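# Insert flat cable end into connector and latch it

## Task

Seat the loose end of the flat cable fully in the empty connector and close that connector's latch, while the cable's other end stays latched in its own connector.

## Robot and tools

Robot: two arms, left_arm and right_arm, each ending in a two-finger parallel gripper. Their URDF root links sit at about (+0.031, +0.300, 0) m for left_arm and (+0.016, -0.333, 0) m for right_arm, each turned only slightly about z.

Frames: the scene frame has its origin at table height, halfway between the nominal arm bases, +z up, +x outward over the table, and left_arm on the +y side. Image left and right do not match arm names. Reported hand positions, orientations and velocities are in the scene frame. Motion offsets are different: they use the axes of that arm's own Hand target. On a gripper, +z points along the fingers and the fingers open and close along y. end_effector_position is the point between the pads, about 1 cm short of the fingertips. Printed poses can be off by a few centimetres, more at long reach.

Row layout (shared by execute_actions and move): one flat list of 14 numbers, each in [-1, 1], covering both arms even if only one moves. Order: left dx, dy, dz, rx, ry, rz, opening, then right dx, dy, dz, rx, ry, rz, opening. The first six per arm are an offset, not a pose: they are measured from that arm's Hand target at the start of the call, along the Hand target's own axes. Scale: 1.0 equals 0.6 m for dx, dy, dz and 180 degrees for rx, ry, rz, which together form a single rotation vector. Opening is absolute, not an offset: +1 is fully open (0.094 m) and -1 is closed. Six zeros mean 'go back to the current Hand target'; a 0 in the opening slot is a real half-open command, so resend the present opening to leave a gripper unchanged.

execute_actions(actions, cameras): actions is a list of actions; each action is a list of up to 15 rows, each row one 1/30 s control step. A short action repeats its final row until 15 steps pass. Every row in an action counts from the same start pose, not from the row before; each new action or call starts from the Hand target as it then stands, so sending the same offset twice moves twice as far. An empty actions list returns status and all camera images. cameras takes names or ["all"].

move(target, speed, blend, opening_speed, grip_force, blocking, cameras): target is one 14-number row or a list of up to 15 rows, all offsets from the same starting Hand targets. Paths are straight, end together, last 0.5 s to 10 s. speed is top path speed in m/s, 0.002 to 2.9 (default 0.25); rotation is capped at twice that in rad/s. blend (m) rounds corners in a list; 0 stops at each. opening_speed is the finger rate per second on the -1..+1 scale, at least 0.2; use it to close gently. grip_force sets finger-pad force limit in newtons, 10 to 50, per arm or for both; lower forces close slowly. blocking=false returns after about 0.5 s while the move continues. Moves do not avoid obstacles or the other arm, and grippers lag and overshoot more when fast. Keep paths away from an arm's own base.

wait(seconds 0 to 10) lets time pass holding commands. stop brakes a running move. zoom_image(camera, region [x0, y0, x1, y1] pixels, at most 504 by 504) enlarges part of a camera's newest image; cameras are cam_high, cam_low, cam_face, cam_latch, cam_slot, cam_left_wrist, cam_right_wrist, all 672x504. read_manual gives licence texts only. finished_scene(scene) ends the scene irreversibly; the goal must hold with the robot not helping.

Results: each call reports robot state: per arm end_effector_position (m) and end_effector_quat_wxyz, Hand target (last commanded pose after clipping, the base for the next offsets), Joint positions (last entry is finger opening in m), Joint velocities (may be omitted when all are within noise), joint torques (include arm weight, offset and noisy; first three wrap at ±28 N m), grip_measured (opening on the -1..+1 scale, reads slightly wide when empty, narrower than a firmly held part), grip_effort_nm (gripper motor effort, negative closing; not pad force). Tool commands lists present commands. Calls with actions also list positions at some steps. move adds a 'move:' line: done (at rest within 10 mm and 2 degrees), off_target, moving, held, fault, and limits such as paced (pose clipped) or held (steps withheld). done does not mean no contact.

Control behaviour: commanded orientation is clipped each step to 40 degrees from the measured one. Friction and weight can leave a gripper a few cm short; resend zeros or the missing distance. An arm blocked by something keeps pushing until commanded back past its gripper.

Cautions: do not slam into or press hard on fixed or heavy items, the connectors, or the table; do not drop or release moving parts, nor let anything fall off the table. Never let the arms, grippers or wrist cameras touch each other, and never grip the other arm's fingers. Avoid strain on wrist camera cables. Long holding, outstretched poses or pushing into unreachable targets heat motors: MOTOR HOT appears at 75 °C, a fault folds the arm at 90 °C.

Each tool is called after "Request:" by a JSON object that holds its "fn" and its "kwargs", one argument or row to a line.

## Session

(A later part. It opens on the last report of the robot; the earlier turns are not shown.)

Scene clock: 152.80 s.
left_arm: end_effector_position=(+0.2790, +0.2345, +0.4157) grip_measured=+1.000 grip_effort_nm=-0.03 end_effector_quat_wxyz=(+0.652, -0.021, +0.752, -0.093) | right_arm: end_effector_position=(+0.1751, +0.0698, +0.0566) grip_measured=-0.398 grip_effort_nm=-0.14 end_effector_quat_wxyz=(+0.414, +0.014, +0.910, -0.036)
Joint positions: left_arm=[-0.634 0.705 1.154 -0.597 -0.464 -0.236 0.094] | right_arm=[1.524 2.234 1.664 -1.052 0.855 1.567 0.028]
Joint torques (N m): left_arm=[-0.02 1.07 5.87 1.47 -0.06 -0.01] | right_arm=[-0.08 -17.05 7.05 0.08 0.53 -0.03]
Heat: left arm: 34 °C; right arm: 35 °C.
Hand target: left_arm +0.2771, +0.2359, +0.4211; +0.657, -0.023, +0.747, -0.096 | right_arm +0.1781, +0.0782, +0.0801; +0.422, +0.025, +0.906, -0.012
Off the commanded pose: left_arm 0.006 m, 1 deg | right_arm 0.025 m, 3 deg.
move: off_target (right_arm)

Request:
{"fn": "move", "kwargs": {
  "target": [0,0,0,0,0,0,1,0,0,0,0,0,0,-1],
  "grip_force": 30,
  "opening_speed": 0.6,
  "cameras": ["cam_latch","cam_face","cam_slot"]
}}

Scene clock: 156.90 s.
left_arm: end_effector_position=(+0.2790, +0.2345, +0.4157) grip_measured=+1.000 grip_effort_nm=-0.03 end_effector_quat_wxyz=(+0.652, -0.021, +0.752, -0.093) | right_arm: end_effector_position=(+0.1750, +0.0697, +0.0565) grip_measured=-0.971 grip_effort_nm=-0.66 end_effector_quat_wxyz=(+0.413, +0.014, +0.910, -0.037)
Joint positions: left_arm=[-0.634 0.705 1.154 -0.597 -0.464 -0.236 0.094] | right_arm=[1.524 2.234 1.664 -1.053 0.854 1.567 0.001]
Joint torques (N m): left_arm=[-0.01 1.05 5.87 1.45 -0.05 -0.01] | right_arm=[0.01 -17.03 7.2 0.01 0.57 -0.01]
Heat: left arm: 34 °C; right arm: 35 °C.
Hand target: left_arm +0.2771, +0.2359, +0.4211; +0.657, -0.023, +0.747, -0.096 | right_arm +0.1780, +0.0782, +0.0801; +0.422, +0.025, +0.906, -0.012
Off the commanded pose: left_arm 0.006 m, 1 deg | right_arm 0.025 m, 3 deg.
grip_force (N): 30, 30
move: off_target (right_arm)
Images, in order (width x height): cam_face 672x504, cam_latch 672x504, cam_slot 672x504.

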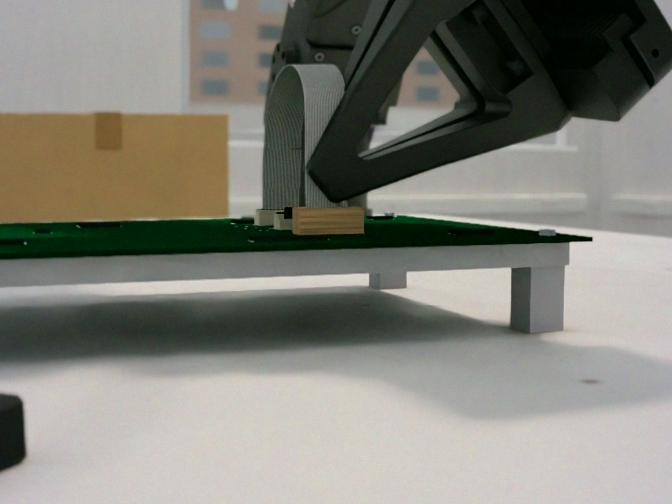

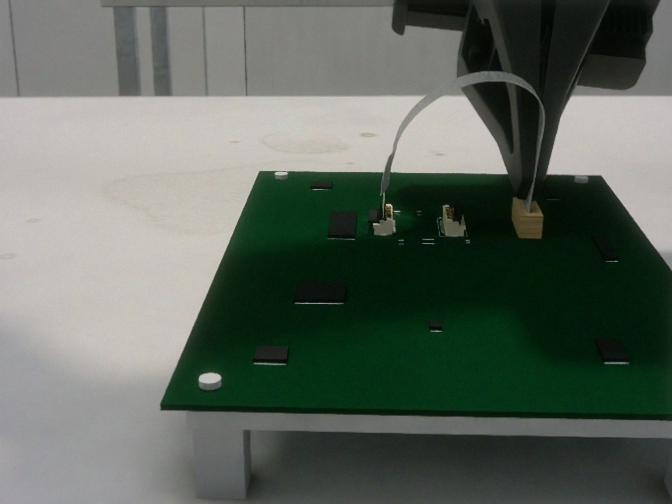

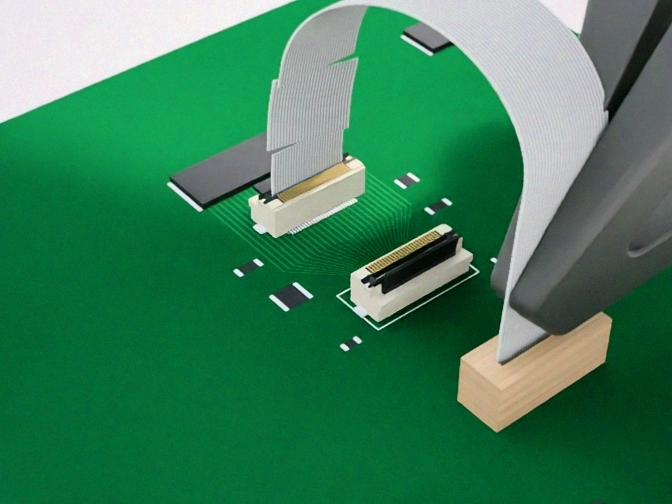

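Request:
{"fn": "move", "kwargs": {
  "target": [0,0,0,0,0,0,1,-0.0192,0,-0.0162,0,0,0,-1],
  "speed": 0.06,
  "cameras": ["cam_latch","cam_face","cam_slot","cam_right_wrist"]
}}

Scene clock: 161.07 s.
left_arm: end_effector_position=(+0.2790, +0.2345, +0.4157) grip_measured=+1.000 grip_effort_nm=-0.03 end_effector_quat_wxyz=(+0.652, -0.021, +0.752, -0.093) | right_arm: end_effector_position=(+0.1748, +0.0689, +0.0646) grip_measured=-0.971 grip_effort_nm=-0.69 end_effector_quat_wxyz=(+0.412, +0.010, +0.910, -0.045)
Joint positions: left_arm=[-0.634 0.705 1.154 -0.597 -0.464 -0.236 0.094] | right_arm=[1.524 2.234 1.697 -1.104 0.854 1.567 0.001]
Joint torques (N m): left_arm=[-0.02 1.09 5.86 1.46 -0.06 -0.02] | right_arm=[-0.08 -18.52 7.2 0 0.55 0]
Heat: left arm: 34 °C; right arm: 36 °C.
Hand target: left_arm +0.2771, +0.2359, +0.4211; +0.657, -0.023, +0.747, -0.096 | right_arm +0.1780, +0.0782, +0.0951; +0.422, +0.025, +0.906, -0.012
Off the commanded pose: left_arm 0.006 m, 1 deg | right_arm 0.032 m, 4 deg.
grip_force (N): 30, 30
move: off_target (right_arm)
Images, in order (width x height): cam_face 672x504, cam_latch 672x504, cam_slot 672x504, cam_right_wrist 672x504.

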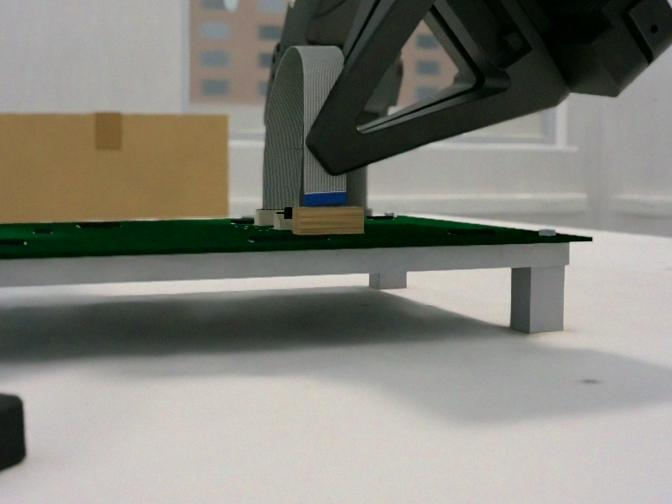

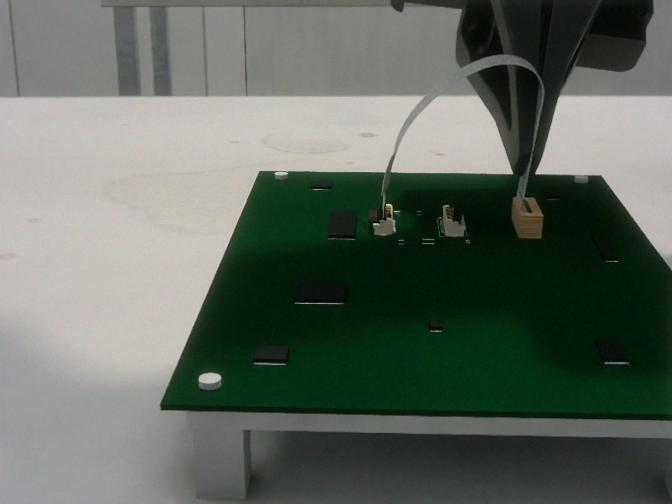

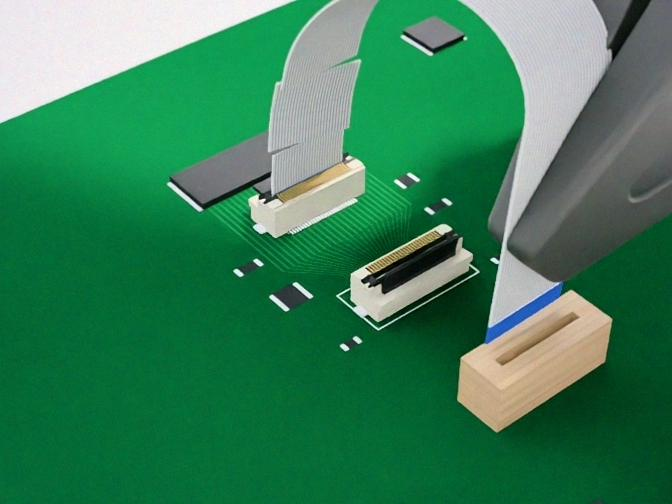

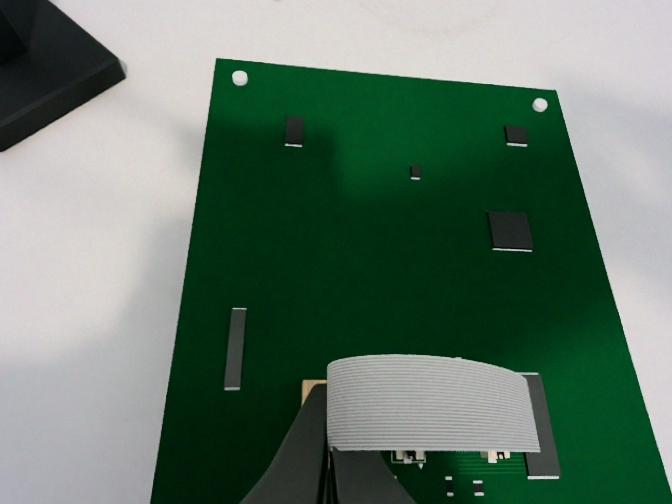

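Request:
{"fn": "move", "kwargs": {
  "target": [0,0,0,0,0,0,1,-0.0122,-0.0393,-0.0108,-0.022,0.0015,0.0106,-1],
  "speed": 0.06,
  "cameras": ["cam_latch","cam_face","cam_slot","cam_right_wrist"]
}}

Request:
{"fn": "zoom_image", "kwargs": {
  "camera": "cam_latch",
  "region": [360, 130, 570, 250]
}}

Request:
{"fn": "zoom_image", "kwargs": {
  "camera": "cam_slot",
  "region": [300, 150, 500, 340]
}}

Scene clock: 179.40 s.
left_arm: end_effector_position=(+0.2790, +0.2345, +0.4157) grip_measured=+1.000 grip_effort_nm=-0.03 end_effector_quat_wxyz=(+0.652, -0.021, +0.752, -0.093) | right_arm: end_effector_position=(+0.1728, +0.0552, +0.0879) grip_measured=-0.971 grip_effort_nm=-0.69 end_effector_quat_wxyz=(+0.410, +0.017, +0.912, +0.007)
Joint positions: left_arm=[-0.634 0.705 1.154 -0.597 -0.464 -0.236 0.094] | right_arm=[1.524 2.057 1.517 -0.966 0.843 1.52 0.001]
Joint torques (N m): left_arm=[0.01 1.05 5.91 1.47 -0.06 -0.01] | right_arm=[-0.2 -16.54 4 0.48 0.58 0]
Heat: left arm: 34 °C; right arm: 38 °C.
Hand target: left_arm +0.2771, +0.2359, +0.4211; +0.657, -0.023, +0.747, -0.096 | right_arm +0.1765, +0.0546, +0.1049; +0.421, +0.025, +0.906, +0.026
Off the commanded pose: left_arm 0.006 m, 1 deg | right_arm 0.017 m, 3 deg.
grip_force (N): 30, 30
move: off_target (right_arm)
Images, in order (width x height): cam_face 672x504, cam_latch 672x504, cam_slot 672x504, cam_right_wrist 672x504.

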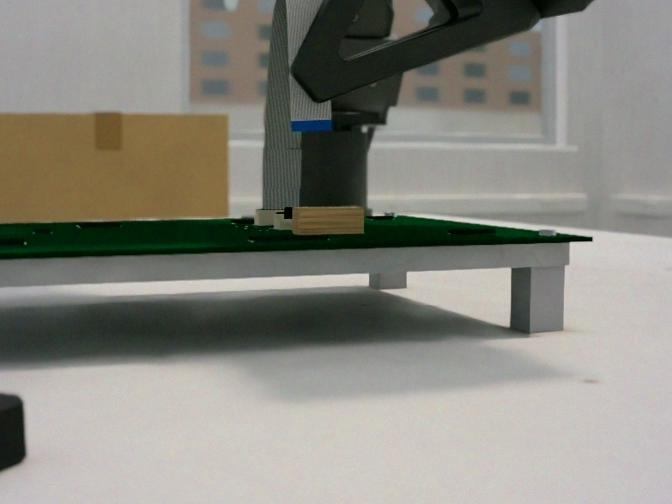

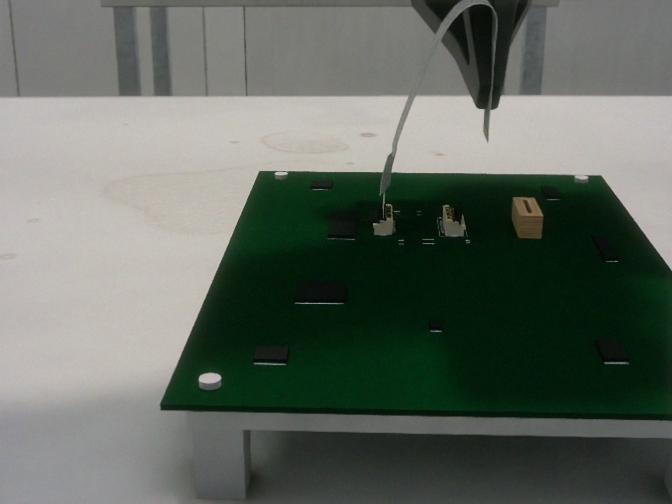

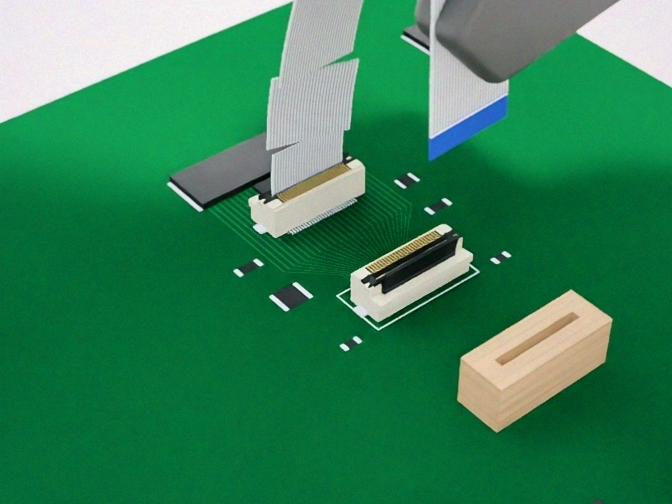

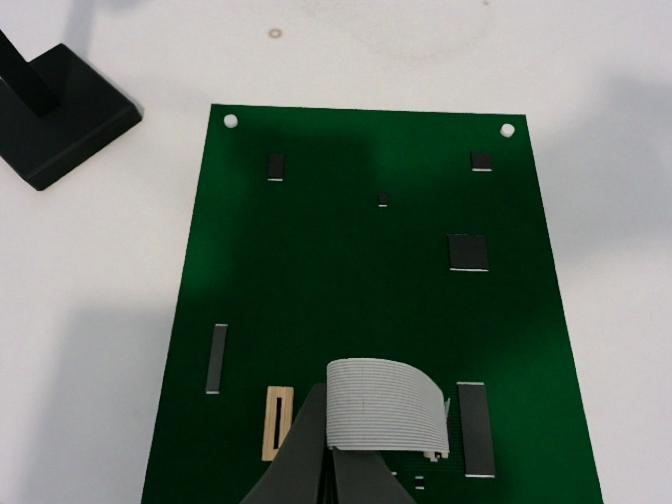

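Scaled by 2.400.

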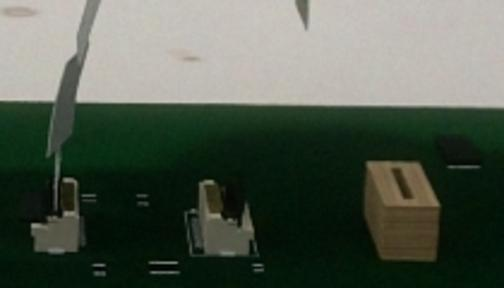

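Scaled by 2.520.

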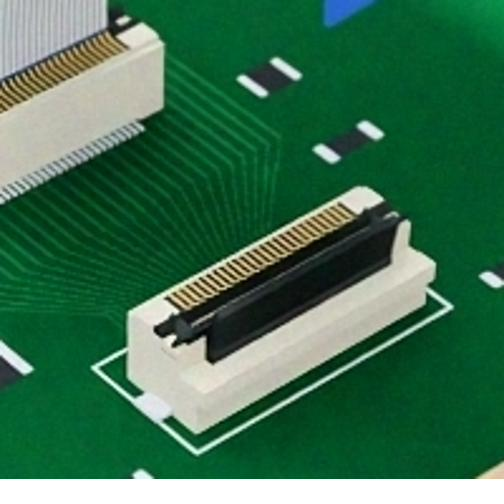

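Request:
{"fn": "move", "kwargs": {
  "target": [0,0,0,0,0,0,1,0.0248,-0.0207,0.0197,0,0,0,-1],
  "speed": 0.06,
  "cameras": ["cam_latch","cam_face","cam_slot"]
}}

Request:
{"fn": "zoom_image", "kwargs": {
  "camera": "cam_latch",
  "region": [360, 130, 570, 250]
}}

Request:
{"fn": "zoom_image", "kwargs": {
  "camera": "cam_slot",
  "region": [300, 150, 500, 340]
}}

Scene clock: 192.70 s.
left_arm: end_effector_position=(+0.2790, +0.2345, +0.4157) grip_measured=+1.000 grip_effort_nm=-0.03 end_effector_quat_wxyz=(+0.652, -0.021, +0.752, -0.093) | right_arm: end_effector_position=(+0.1721, +0.0444, +0.0688) grip_measured=-0.971 grip_effort_nm=-0.69 end_effector_quat_wxyz=(+0.410, +0.018, +0.912, +0.009)
Joint positions: left_arm=[-0.634 0.705 1.154 -0.597 -0.464 -0.236 0.094] | right_arm=[1.524 2.04 1.411 -0.873 0.843 1.52 0.001]
Joint torques (N m): left_arm=[0.01 1.01 5.9 1.46 -0.06 -0.02] | right_arm=[-0.27 -16.31 3.81 0.46 0.6 -0.02]
Heat: left arm: 34 °C; right arm: 40 °C.
Hand target: left_arm +0.2771, +0.2359, +0.4211; +0.657, -0.023, +0.747, -0.096 | right_arm +0.1756, +0.0437, +0.0851; +0.421, +0.025, +0.906, +0.026
Off the commanded pose: left_arm 0.006 m, 1 deg | right_arm 0.017 m, 3 deg.
grip_force (N): 30, 30
move: off_target (right_arm)
Images, in order (width x height): cam_face 672x504, cam_latch 672x504, cam_slot 672x504.

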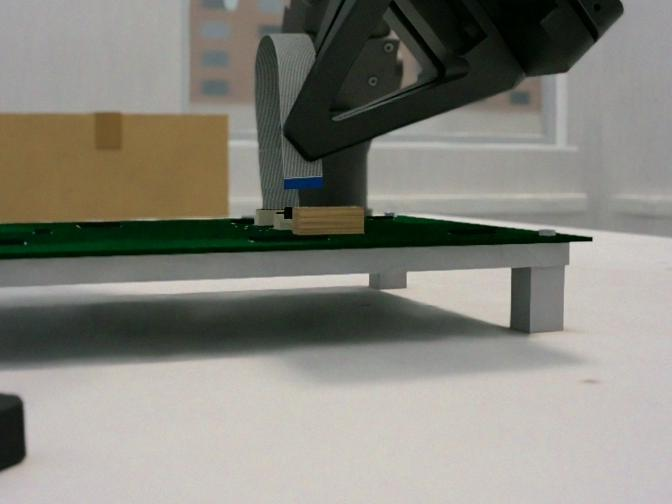

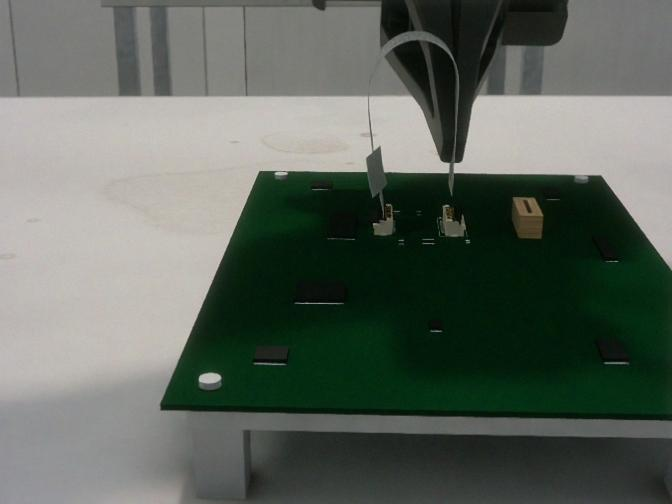

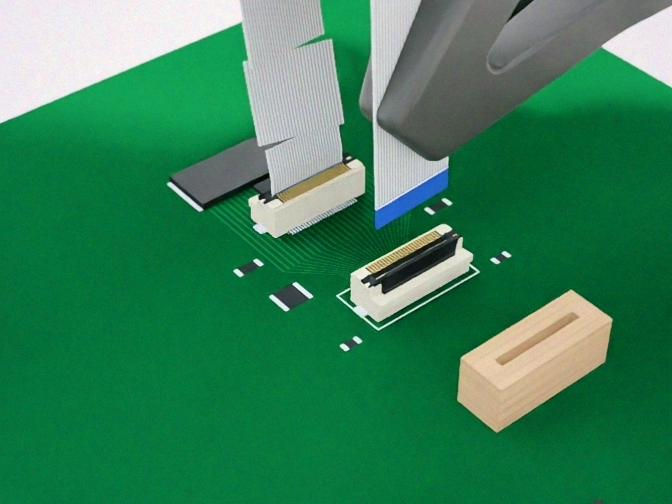

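Scaled by 2.400.

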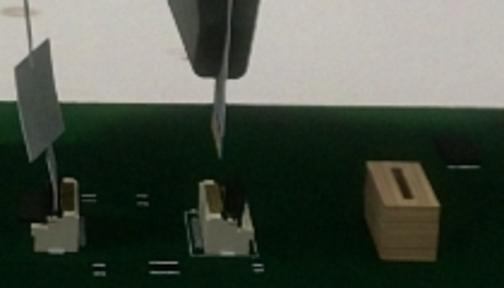

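Scaled by 2.520.

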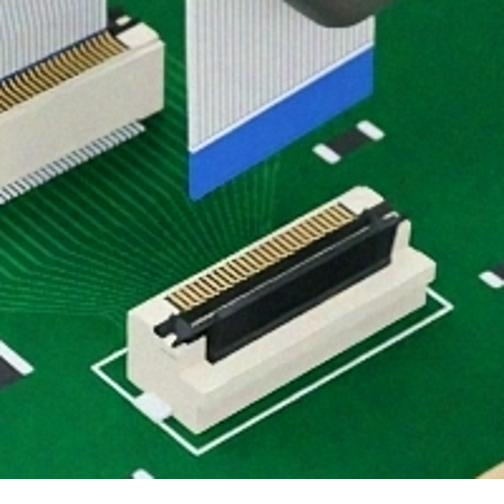

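Request:
{"fn": "move", "kwargs": {
  "target": [0,0,0,0,0,0,1,0.0065,0.0017,0.0053,0,0,0,-1],
  "speed": 0.06,
  "cameras": ["cam_latch","cam_face","cam_slot"]
}}

Request:
{"fn": "zoom_image", "kwargs": {
  "camera": "cam_latch",
  "region": [420, 150, 504, 240]
}}

Request:
{"fn": "zoom_image", "kwargs": {
  "camera": "cam_slot",
  "region": [330, 170, 490, 330]
}}

Request:
{"fn": "zoom_image", "kwargs": {
  "camera": "cam_face",
  "region": [240, 150, 360, 240]
}}

Scene clock: 202.67 s.
left_arm: end_effector_position=(+0.2790, +0.2345, +0.4157) grip_measured=+1.000 grip_effort_nm=-0.03 end_effector_quat_wxyz=(+0.652, -0.021, +0.752, -0.093) | right_arm: end_effector_position=(+0.1723, +0.0472, +0.0690) grip_measured=-0.971 grip_effort_nm=-0.69 end_effector_quat_wxyz=(+0.410, +0.021, +0.912, +0.016)
Joint positions: left_arm=[-0.634 0.705 1.154 -0.597 -0.464 -0.236 0.094] | right_arm=[1.524 2.04 1.411 -0.858 0.843 1.52 0.001]
Joint torques (N m): left_arm=[-0.02 1.05 5.87 1.47 -0.07 -0.02] | right_arm=[-0.02 -15.15 3.59 0.5 0.54 -0.03]
Heat: left arm: 34 °C; right arm: 41 °C.
Hand target: left_arm +0.2771, +0.2359, +0.4211; +0.657, -0.023, +0.747, -0.096 | right_arm +0.1755, +0.0450, +0.0802; +0.421, +0.025, +0.906, +0.026
Off the commanded pose: left_arm 0.006 m, 1 deg | right_arm 0.012 m, 2 deg.
grip_force (N): 30, 30
move: off_target (right_arm)
Images, in order (width x height): cam_face 672x504, cam_latch 672x504, cam_slot 672x504.

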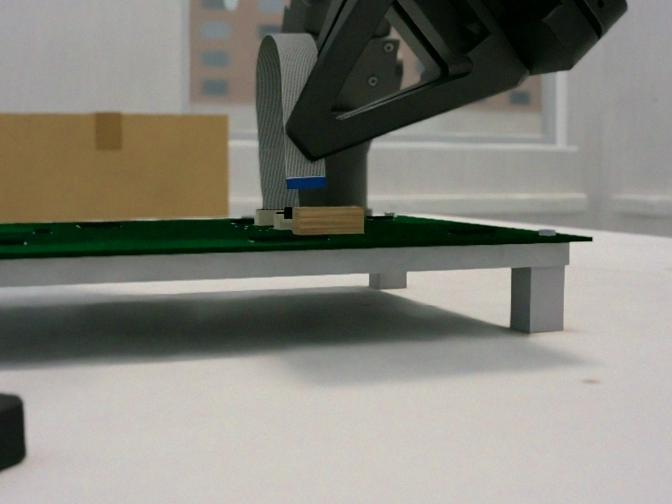

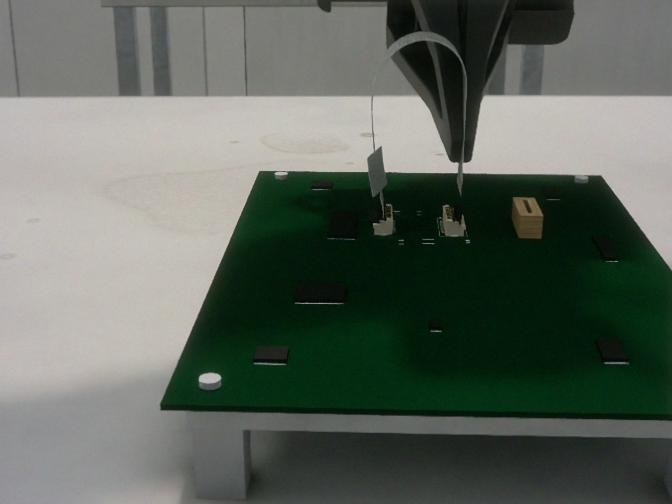

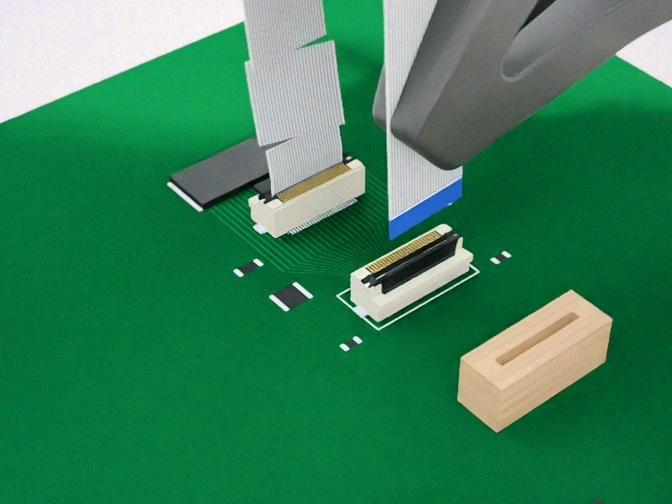

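Scaled by 5.600.

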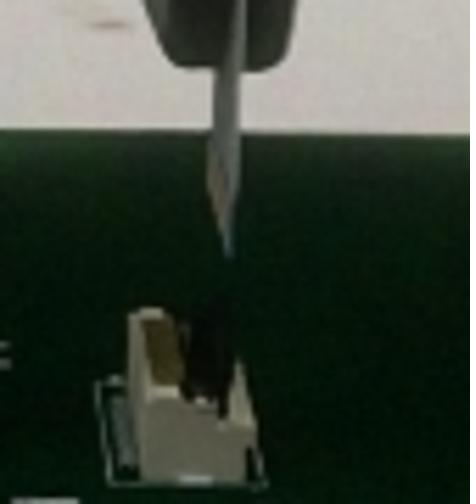

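Scaled by 3.150.

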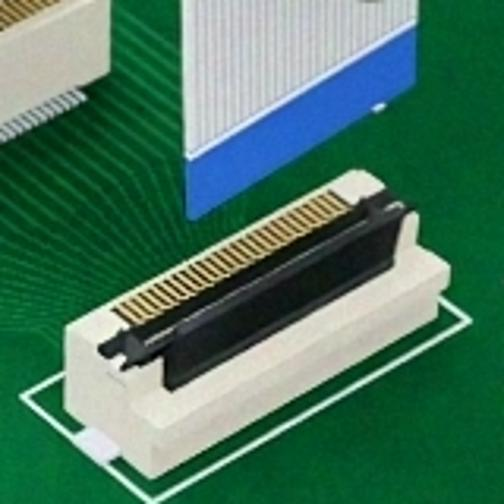

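Scaled by 4.200.

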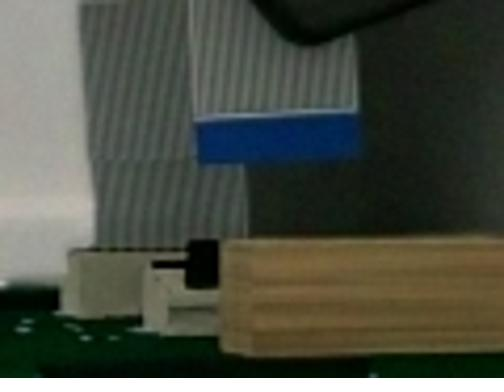

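Request:
{"fn": "move", "kwargs": {
  "target": [0,0,0,0,0,0,1,0.0082,-0.005,0.0053,0,0,0,-1],
  "speed": 0.06,
  "cameras": ["cam_latch","cam_slot"]
}}

Request:
{"fn": "zoom_image", "kwargs": {
  "camera": "cam_latch",
  "region": [420, 150, 504, 240]
}}

Request:
{"fn": "zoom_image", "kwargs": {
  "camera": "cam_slot",
  "region": [330, 170, 490, 330]
}}

Scene clock: 208.60 s.
left_arm: end_effector_position=(+0.2790, +0.2345, +0.4157) grip_measured=+1.000 grip_effort_nm=-0.03 end_effector_quat_wxyz=(+0.652, -0.021, +0.752, -0.093) | right_arm: end_effector_position=(+0.1721, +0.0433, +0.0621) grip_measured=-0.971 grip_effort_nm=-0.69 end_effector_quat_wxyz=(+0.410, +0.019, +0.912, +0.013)
Joint positions: left_arm=[-0.634 0.705 1.154 -0.597 -0.464 -0.236 0.094] | right_arm=[1.524 2.04 1.381 -0.834 0.843 1.52 0.001]
Joint torques (N m): left_arm=[-0.06 1.07 5.9 1.45 -0.06 -0.01] | right_arm=[0.13 -15.24 3.67 0.51 0.59 0.01]
Heat: left arm: 34 °C; right arm: 42 °C.
Hand target: left_arm +0.2771, +0.2359, +0.4211; +0.657, -0.023, +0.747, -0.096 | right_arm +0.1747, +0.0424, +0.0741; +0.421, +0.025, +0.906, +0.026
Off the commanded pose: left_arm 0.006 m, 1 deg | right_arm 0.012 m, 2 deg.
grip_force (N): 30, 30
move: off_target (right_arm)
Images, in order (width x height): cam_latch 672x504, cam_slot 672x504.

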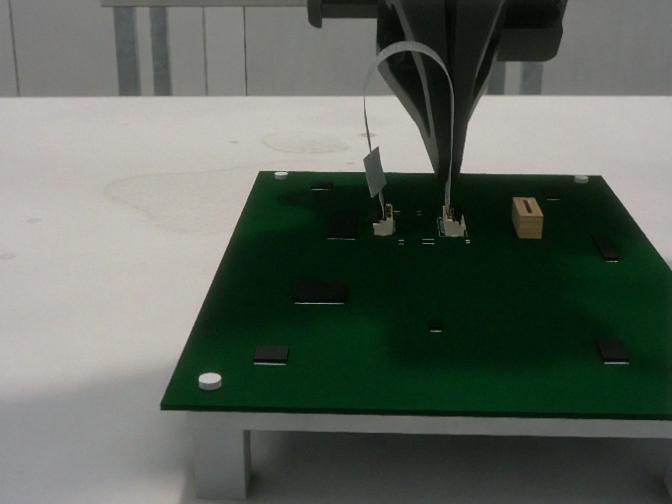

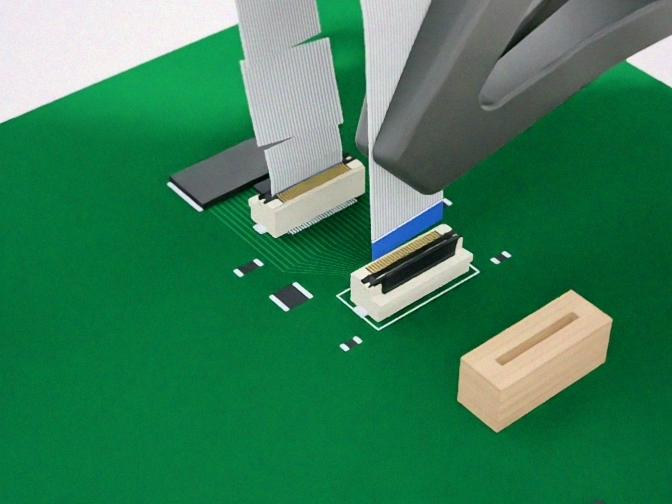

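Scaled by 5.600.

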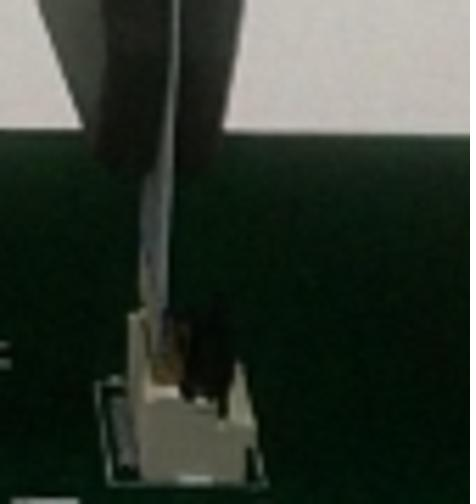

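Scaled by 3.150.

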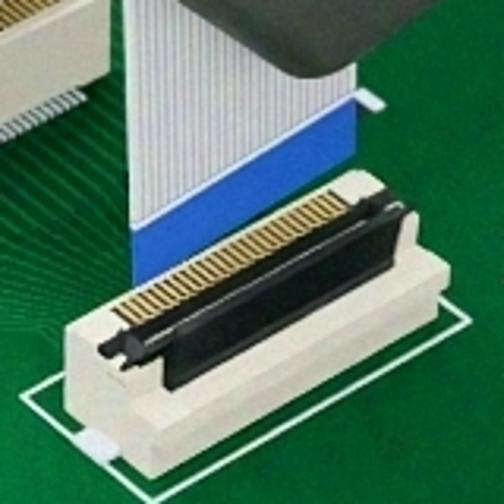

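Request:
{"fn": "move", "kwargs": {
  "target": [0,0,0,0,0,0,1,0.0,0.0017,-0.0025,0,0,0,-1],
  "speed": 0.06,
  "cameras": ["cam_latch","cam_slot"]
}}

Request:
{"fn": "zoom_image", "kwargs": {
  "camera": "cam_latch",
  "region": [420, 150, 504, 240]
}}

Request:
{"fn": "zoom_image", "kwargs": {
  "camera": "cam_slot",
  "region": [330, 170, 490, 330]
}}

Scene clock: 218.77 s.
left_arm: end_effector_position=(+0.2790, +0.2345, +0.4157) grip_measured=+1.000 grip_effort_nm=-0.03 end_effector_quat_wxyz=(+0.652, -0.021, +0.752, -0.093) | right_arm: end_effector_position=(+0.1721, +0.0433, +0.0621) grip_measured=-0.971 grip_effort_nm=-0.69 end_effector_quat_wxyz=(+0.410, +0.020, +0.912, +0.014)
Joint positions: left_arm=[-0.634 0.705 1.154 -0.597 -0.464 -0.236 0.094] | right_arm=[1.524 2.04 1.381 -0.834 0.843 1.52 0.001]
Joint torques (N m): left_arm=[-0.02 1.02 5.9 1.44 -0.07 -0.02] | right_arm=[0.38 -14.87 4.33 0.42 0.59 0.02]
Heat: left arm: 35 °C; right arm: 42 °C.
Hand target: left_arm +0.2771, +0.2359, +0.4211; +0.657, -0.023, +0.747, -0.096 | right_arm +0.1736, +0.0434, +0.0751; +0.421, +0.025, +0.906, +0.026
Off the commanded pose: left_arm 0.006 m, 1 deg | right_arm 0.013 m, 2 deg.
grip_force (N): 30, 30
move: off_target (right_arm)
Images, in order (width x height): cam_latch 672x504, cam_slot 672x504.

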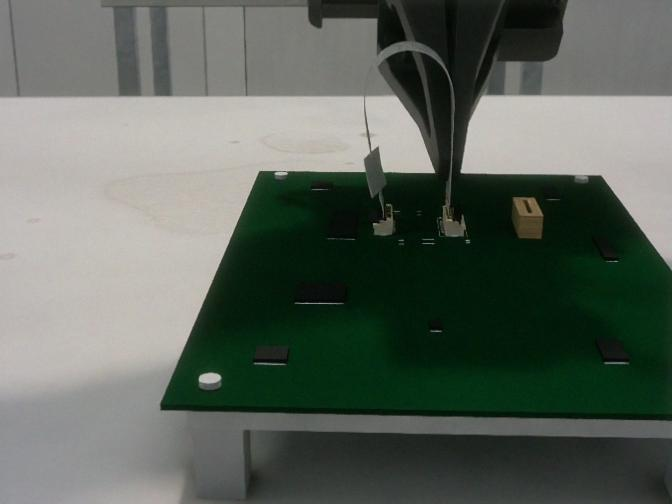

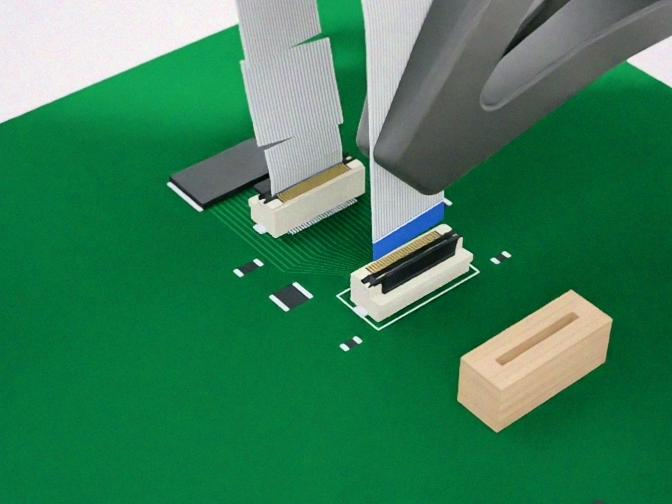

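Scaled by 5.600.

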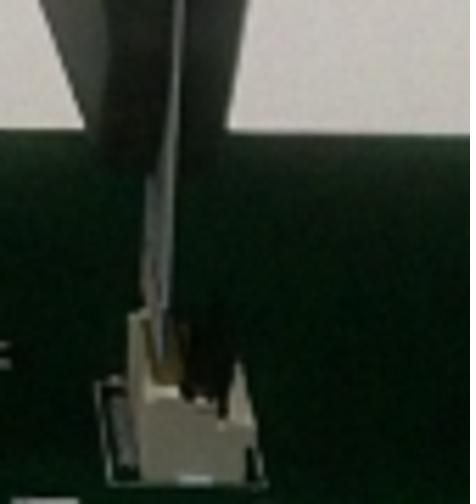

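Scaled by 3.150.

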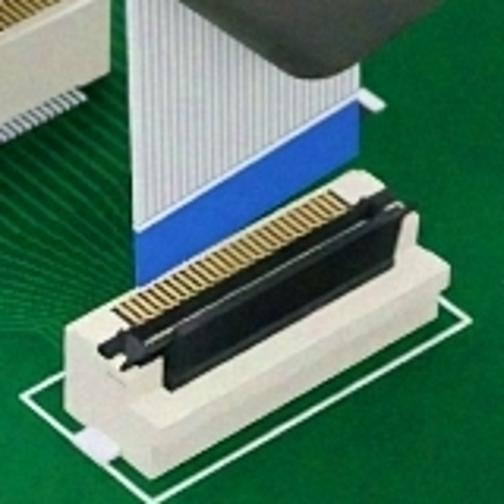

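Request:
{"fn": "move", "kwargs": {
  "target": [0,0,0,0,0,0,1,0.001,0.0022,-0.0035,0,0,0,-1],
  "speed": 0.06,
  "cameras": ["cam_latch","cam_slot"]
}}

Request:
{"fn": "zoom_image", "kwargs": {
  "camera": "cam_latch",
  "region": [420, 150, 504, 240]
}}

Request:
{"fn": "zoom_image", "kwargs": {
  "camera": "cam_slot",
  "region": [330, 170, 490, 330]
}}

Scene clock: 224.40 s.
left_arm: end_effector_position=(+0.2790, +0.2345, +0.4157) grip_measured=+1.000 grip_effort_nm=-0.03 end_effector_quat_wxyz=(+0.652, -0.021, +0.752, -0.093) | right_arm: end_effector_position=(+0.1721, +0.0433, +0.0621) grip_measured=-0.971 grip_effort_nm=-0.69 end_effector_quat_wxyz=(+0.410, +0.019, +0.912, +0.013)
Joint positions: left_arm=[-0.634 0.705 1.154 -0.597 -0.464 -0.236 0.094] | right_arm=[1.524 2.04 1.381 -0.834 0.843 1.52 0.001]
Joint torques (N m): left_arm=[-0.01 1.05 5.87 1.46 -0.05 0] | right_arm=[0.85 -14.48 4.97 0.29 0.58 0.12]
Heat: left arm: 35 °C; right arm: 42 °C.
Hand target: left_arm +0.2771, +0.2359, +0.4211; +0.657, -0.023, +0.747, -0.096 | right_arm +0.1716, +0.0447, +0.0761; +0.421, +0.025, +0.906, +0.026
Off the commanded pose: left_arm 0.006 m, 1 deg | right_arm 0.014 m, 2 deg.
grip_force (N): 30, 30
move: off_target (right_arm)
Images, in order (width x height): cam_latch 672x504, cam_slot 672x504.

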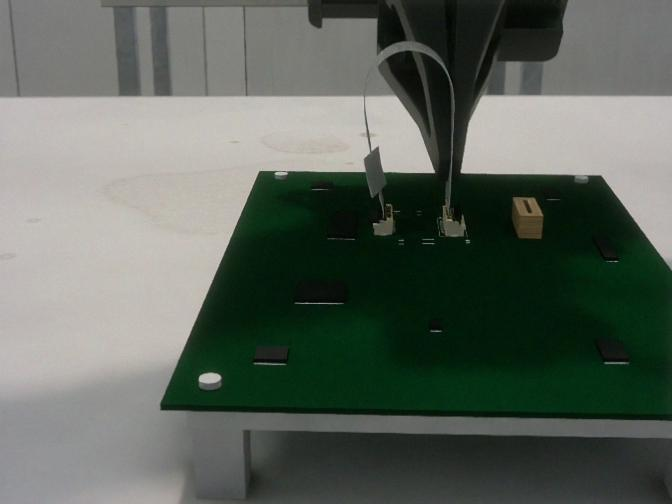

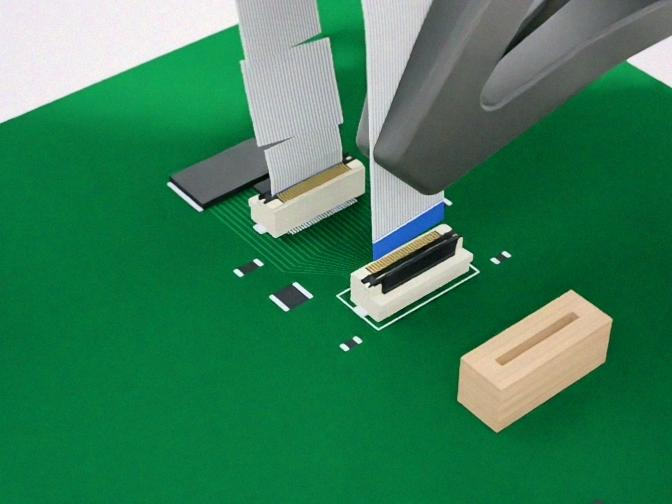

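Scaled by 5.600.

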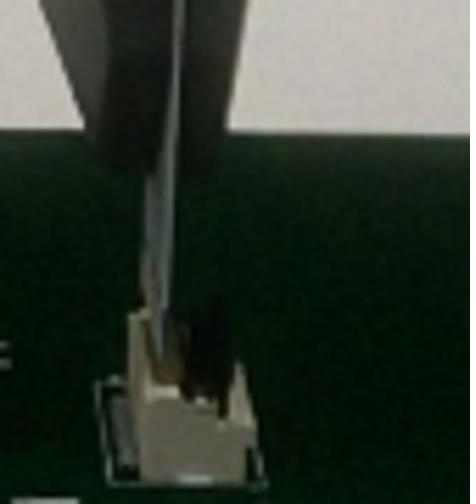

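Scaled by 3.150.

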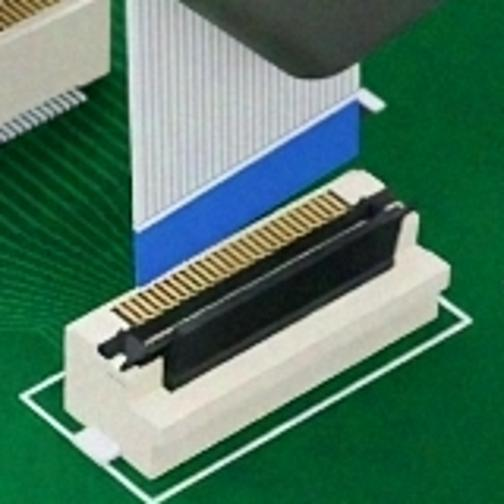

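Request:
{"fn": "move", "kwargs": {
  "target": [0,0,0,0,0,0,1,-0.0235,0.0097,-0.028,0,0,0,-1],
  "speed": 0.08
}}

Scene clock: 230.20 s.
left_arm: end_effector_position=(+0.2790, +0.2345, +0.4157) grip_measured=+1.000 grip_effort_nm=-0.04 end_effector_quat_wxyz=(+0.652, -0.021, +0.752, -0.093) | right_arm: end_effector_position=(+0.1685, +0.0396, +0.0726) grip_measured=-0.971 grip_effort_nm=-0.69 end_effector_quat_wxyz=(+0.409, +0.010, +0.912, -0.005)
Joint positions: left_arm=[-0.634 0.705 1.154 -0.597 -0.464 -0.236 0.094] | right_arm=[1.533 2.04 1.428 -0.931 0.843 1.531 0.001]
Joint torques (N m): left_arm=[-0.06 1.09 5.89 1.45 -0.06 -0.02] | right_arm=[1.07 -15.77 7.02 0.17 0.61 0.19]
Heat: left arm: 35 °C; right arm: 42 °C.
Hand target: left_arm +0.2771, +0.2359, +0.4211; +0.657, -0.023, +0.747, -0.096 | right_arm +0.1682, +0.0490, +0.0981; +0.421, +0.025, +0.906, +0.026
Off the commanded pose: left_arm 0.006 m, 1 deg | right_arm 0.027 m, 4 deg.
grip_force (N): 30, 30
move: off_target (right_arm)

Request:
{"fn": "move", "kwargs": {
  "target": [0,0,0,0,0,0,1,0.0202,-0.0115,0.0317,0,0,0,-1],
  "speed": 0.06,
  "cameras": ["cam_latch","cam_slot"]
}}

Request:
{"fn": "zoom_image", "kwargs": {
  "camera": "cam_latch",
  "region": [420, 150, 504, 240]
}}

Request:
{"fn": "zoom_image", "kwargs": {
  "camera": "cam_slot",
  "region": [330, 170, 490, 330]
}}

Scene clock: 236.27 s.
left_arm: end_effector_position=(+0.2790, +0.2345, +0.4157) grip_measured=+1.000 grip_effort_nm=-0.04 end_effector_quat_wxyz=(+0.652, -0.021, +0.752, -0.093) | right_arm: end_effector_position=(+0.1700, +0.0451, +0.0645) grip_measured=-0.971 grip_effort_nm=-0.69 end_effector_quat_wxyz=(+0.410, +0.019, +0.912, +0.015)
Joint positions: left_arm=[-0.634 0.705 1.154 -0.597 -0.464 -0.236 0.094] | right_arm=[1.53 2.04 1.391 -0.845 0.843 1.524 0.001]
Joint torques (N m): left_arm=[-0.02 1.06 5.9 1.48 -0.06 -0.01] | right_arm=[-0.31 -15.12 3.77 0.52 0.57 -0.05]
Heat: left arm: 35 °C; right arm: 42 °C.
Hand target: left_arm +0.2771, +0.2359, +0.4211; +0.657, -0.023, +0.747, -0.096 | right_arm +0.1746, +0.0435, +0.0761; +0.421, +0.025, +0.906, +0.026
Off the commanded pose: left_arm 0.006 m, 1 deg | right_arm 0.013 m, 2 deg.
grip_force (N): 30, 30
move: off_target (right_arm)
Images, in order (width x height): cam_latch 672x504, cam_slot 672x504.

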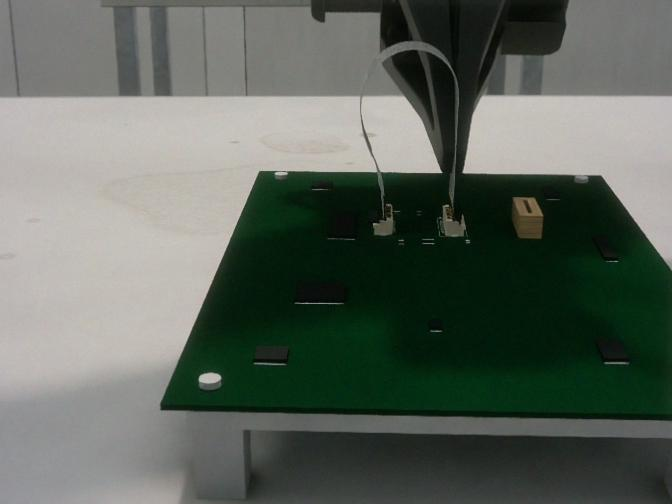

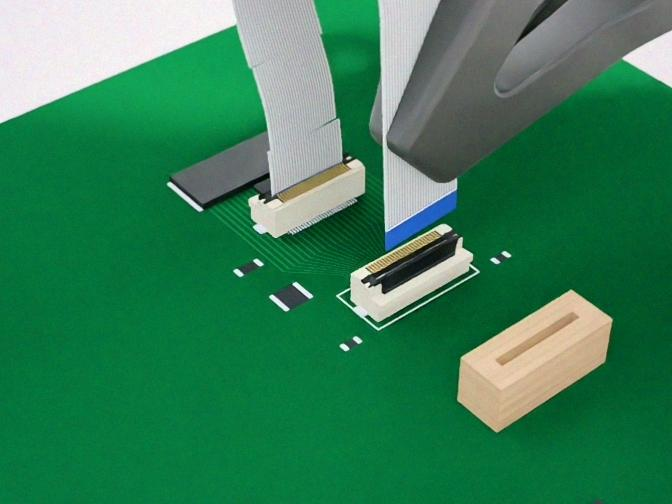

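Scaled by 5.600.

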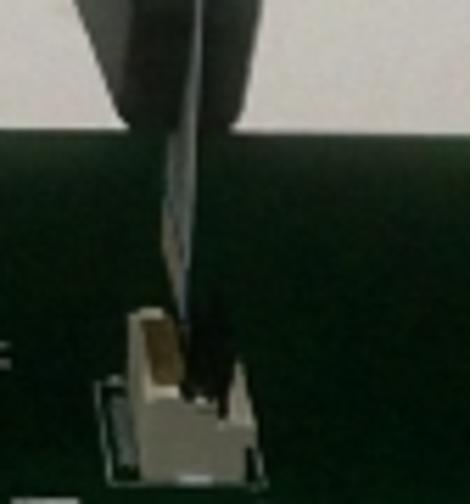

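Scaled by 3.150.

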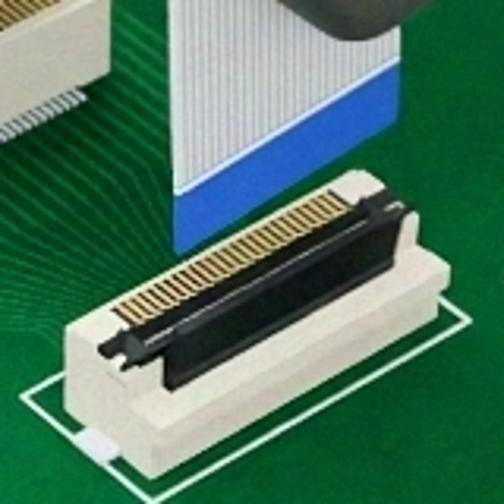

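Request:
{"fn": "move", "kwargs": {
  "target": [0,0,0,0,0,0,1,-0.0008,-0.0005,0.0042,0,0,0,-1],
  "speed": 0.06,
  "cameras": ["cam_latch","cam_slot"]
}}

Request:
{"fn": "zoom_image", "kwargs": {
  "camera": "cam_latch",
  "region": [420, 150, 504, 240]
}}

Request:
{"fn": "zoom_image", "kwargs": {
  "camera": "cam_slot",
  "region": [330, 170, 490, 330]
}}

Scene clock: 244.23 s.
left_arm: end_effector_position=(+0.2790, +0.2345, +0.4157) grip_measured=+1.000 grip_effort_nm=-0.03 end_effector_quat_wxyz=(+0.652, -0.021, +0.752, -0.093) | right_arm: end_effector_position=(+0.1719, +0.0467, +0.0647) grip_measured=-0.971 grip_effort_nm=-0.69 end_effector_quat_wxyz=(+0.410, +0.019, +0.911, +0.018)
Joint positions: left_arm=[-0.634 0.705 1.154 -0.597 -0.464 -0.236 0.094] | right_arm=[1.525 2.04 1.391 -0.832 0.843 1.515 0.001]
Joint torques (N m): left_arm=[-0.05 1.03 5.94 1.47 -0.06 -0.02] | right_arm=[-0.5 -14.98 3.51 0.53 0.56 -0.03]
Heat: left arm: 35 °C; right arm: 42 °C.
Hand target: left_arm +0.2771, +0.2359, +0.4211; +0.657, -0.023, +0.747, -0.096 | right_arm +0.1769, +0.0432, +0.0749; +0.421, +0.025, +0.906, +0.026
Off the commanded pose: left_arm 0.006 m, 1 deg | right_arm 0.012 m, 2 deg.
grip_force (N): 30, 30
move: off_target (right_arm)
Images, in order (width x height): cam_latch 672x504, cam_slot 672x504.

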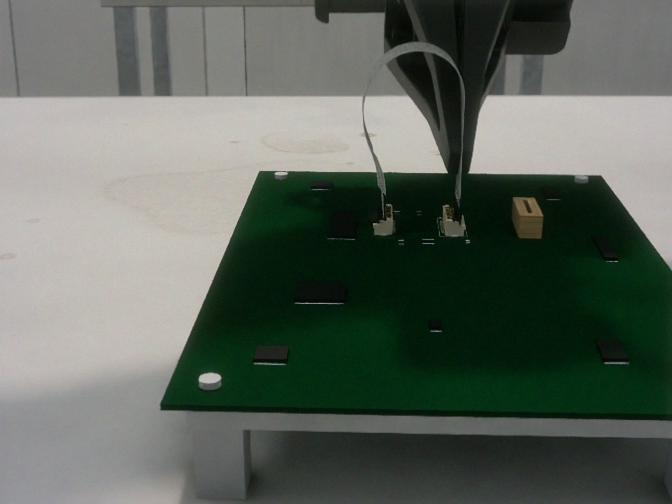

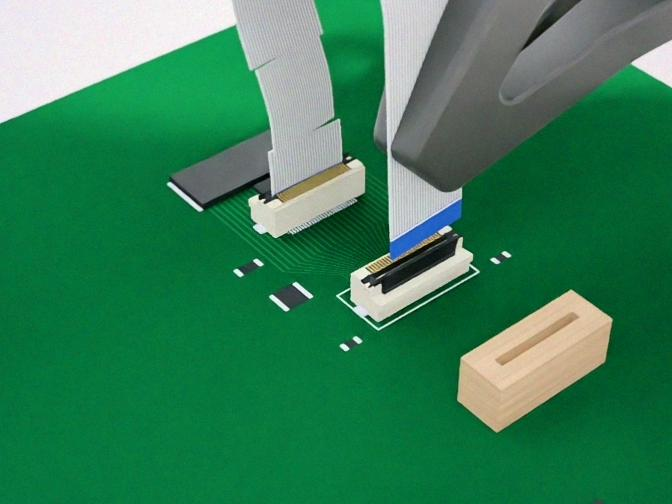

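Scaled by 5.600.

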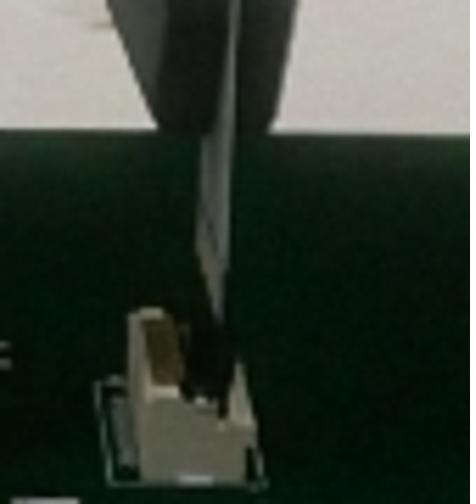

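Scaled by 3.150.

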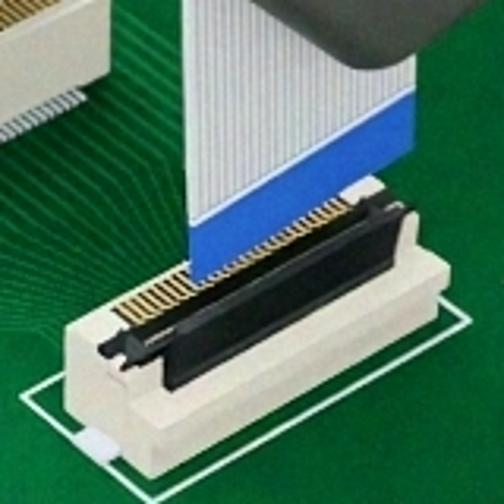

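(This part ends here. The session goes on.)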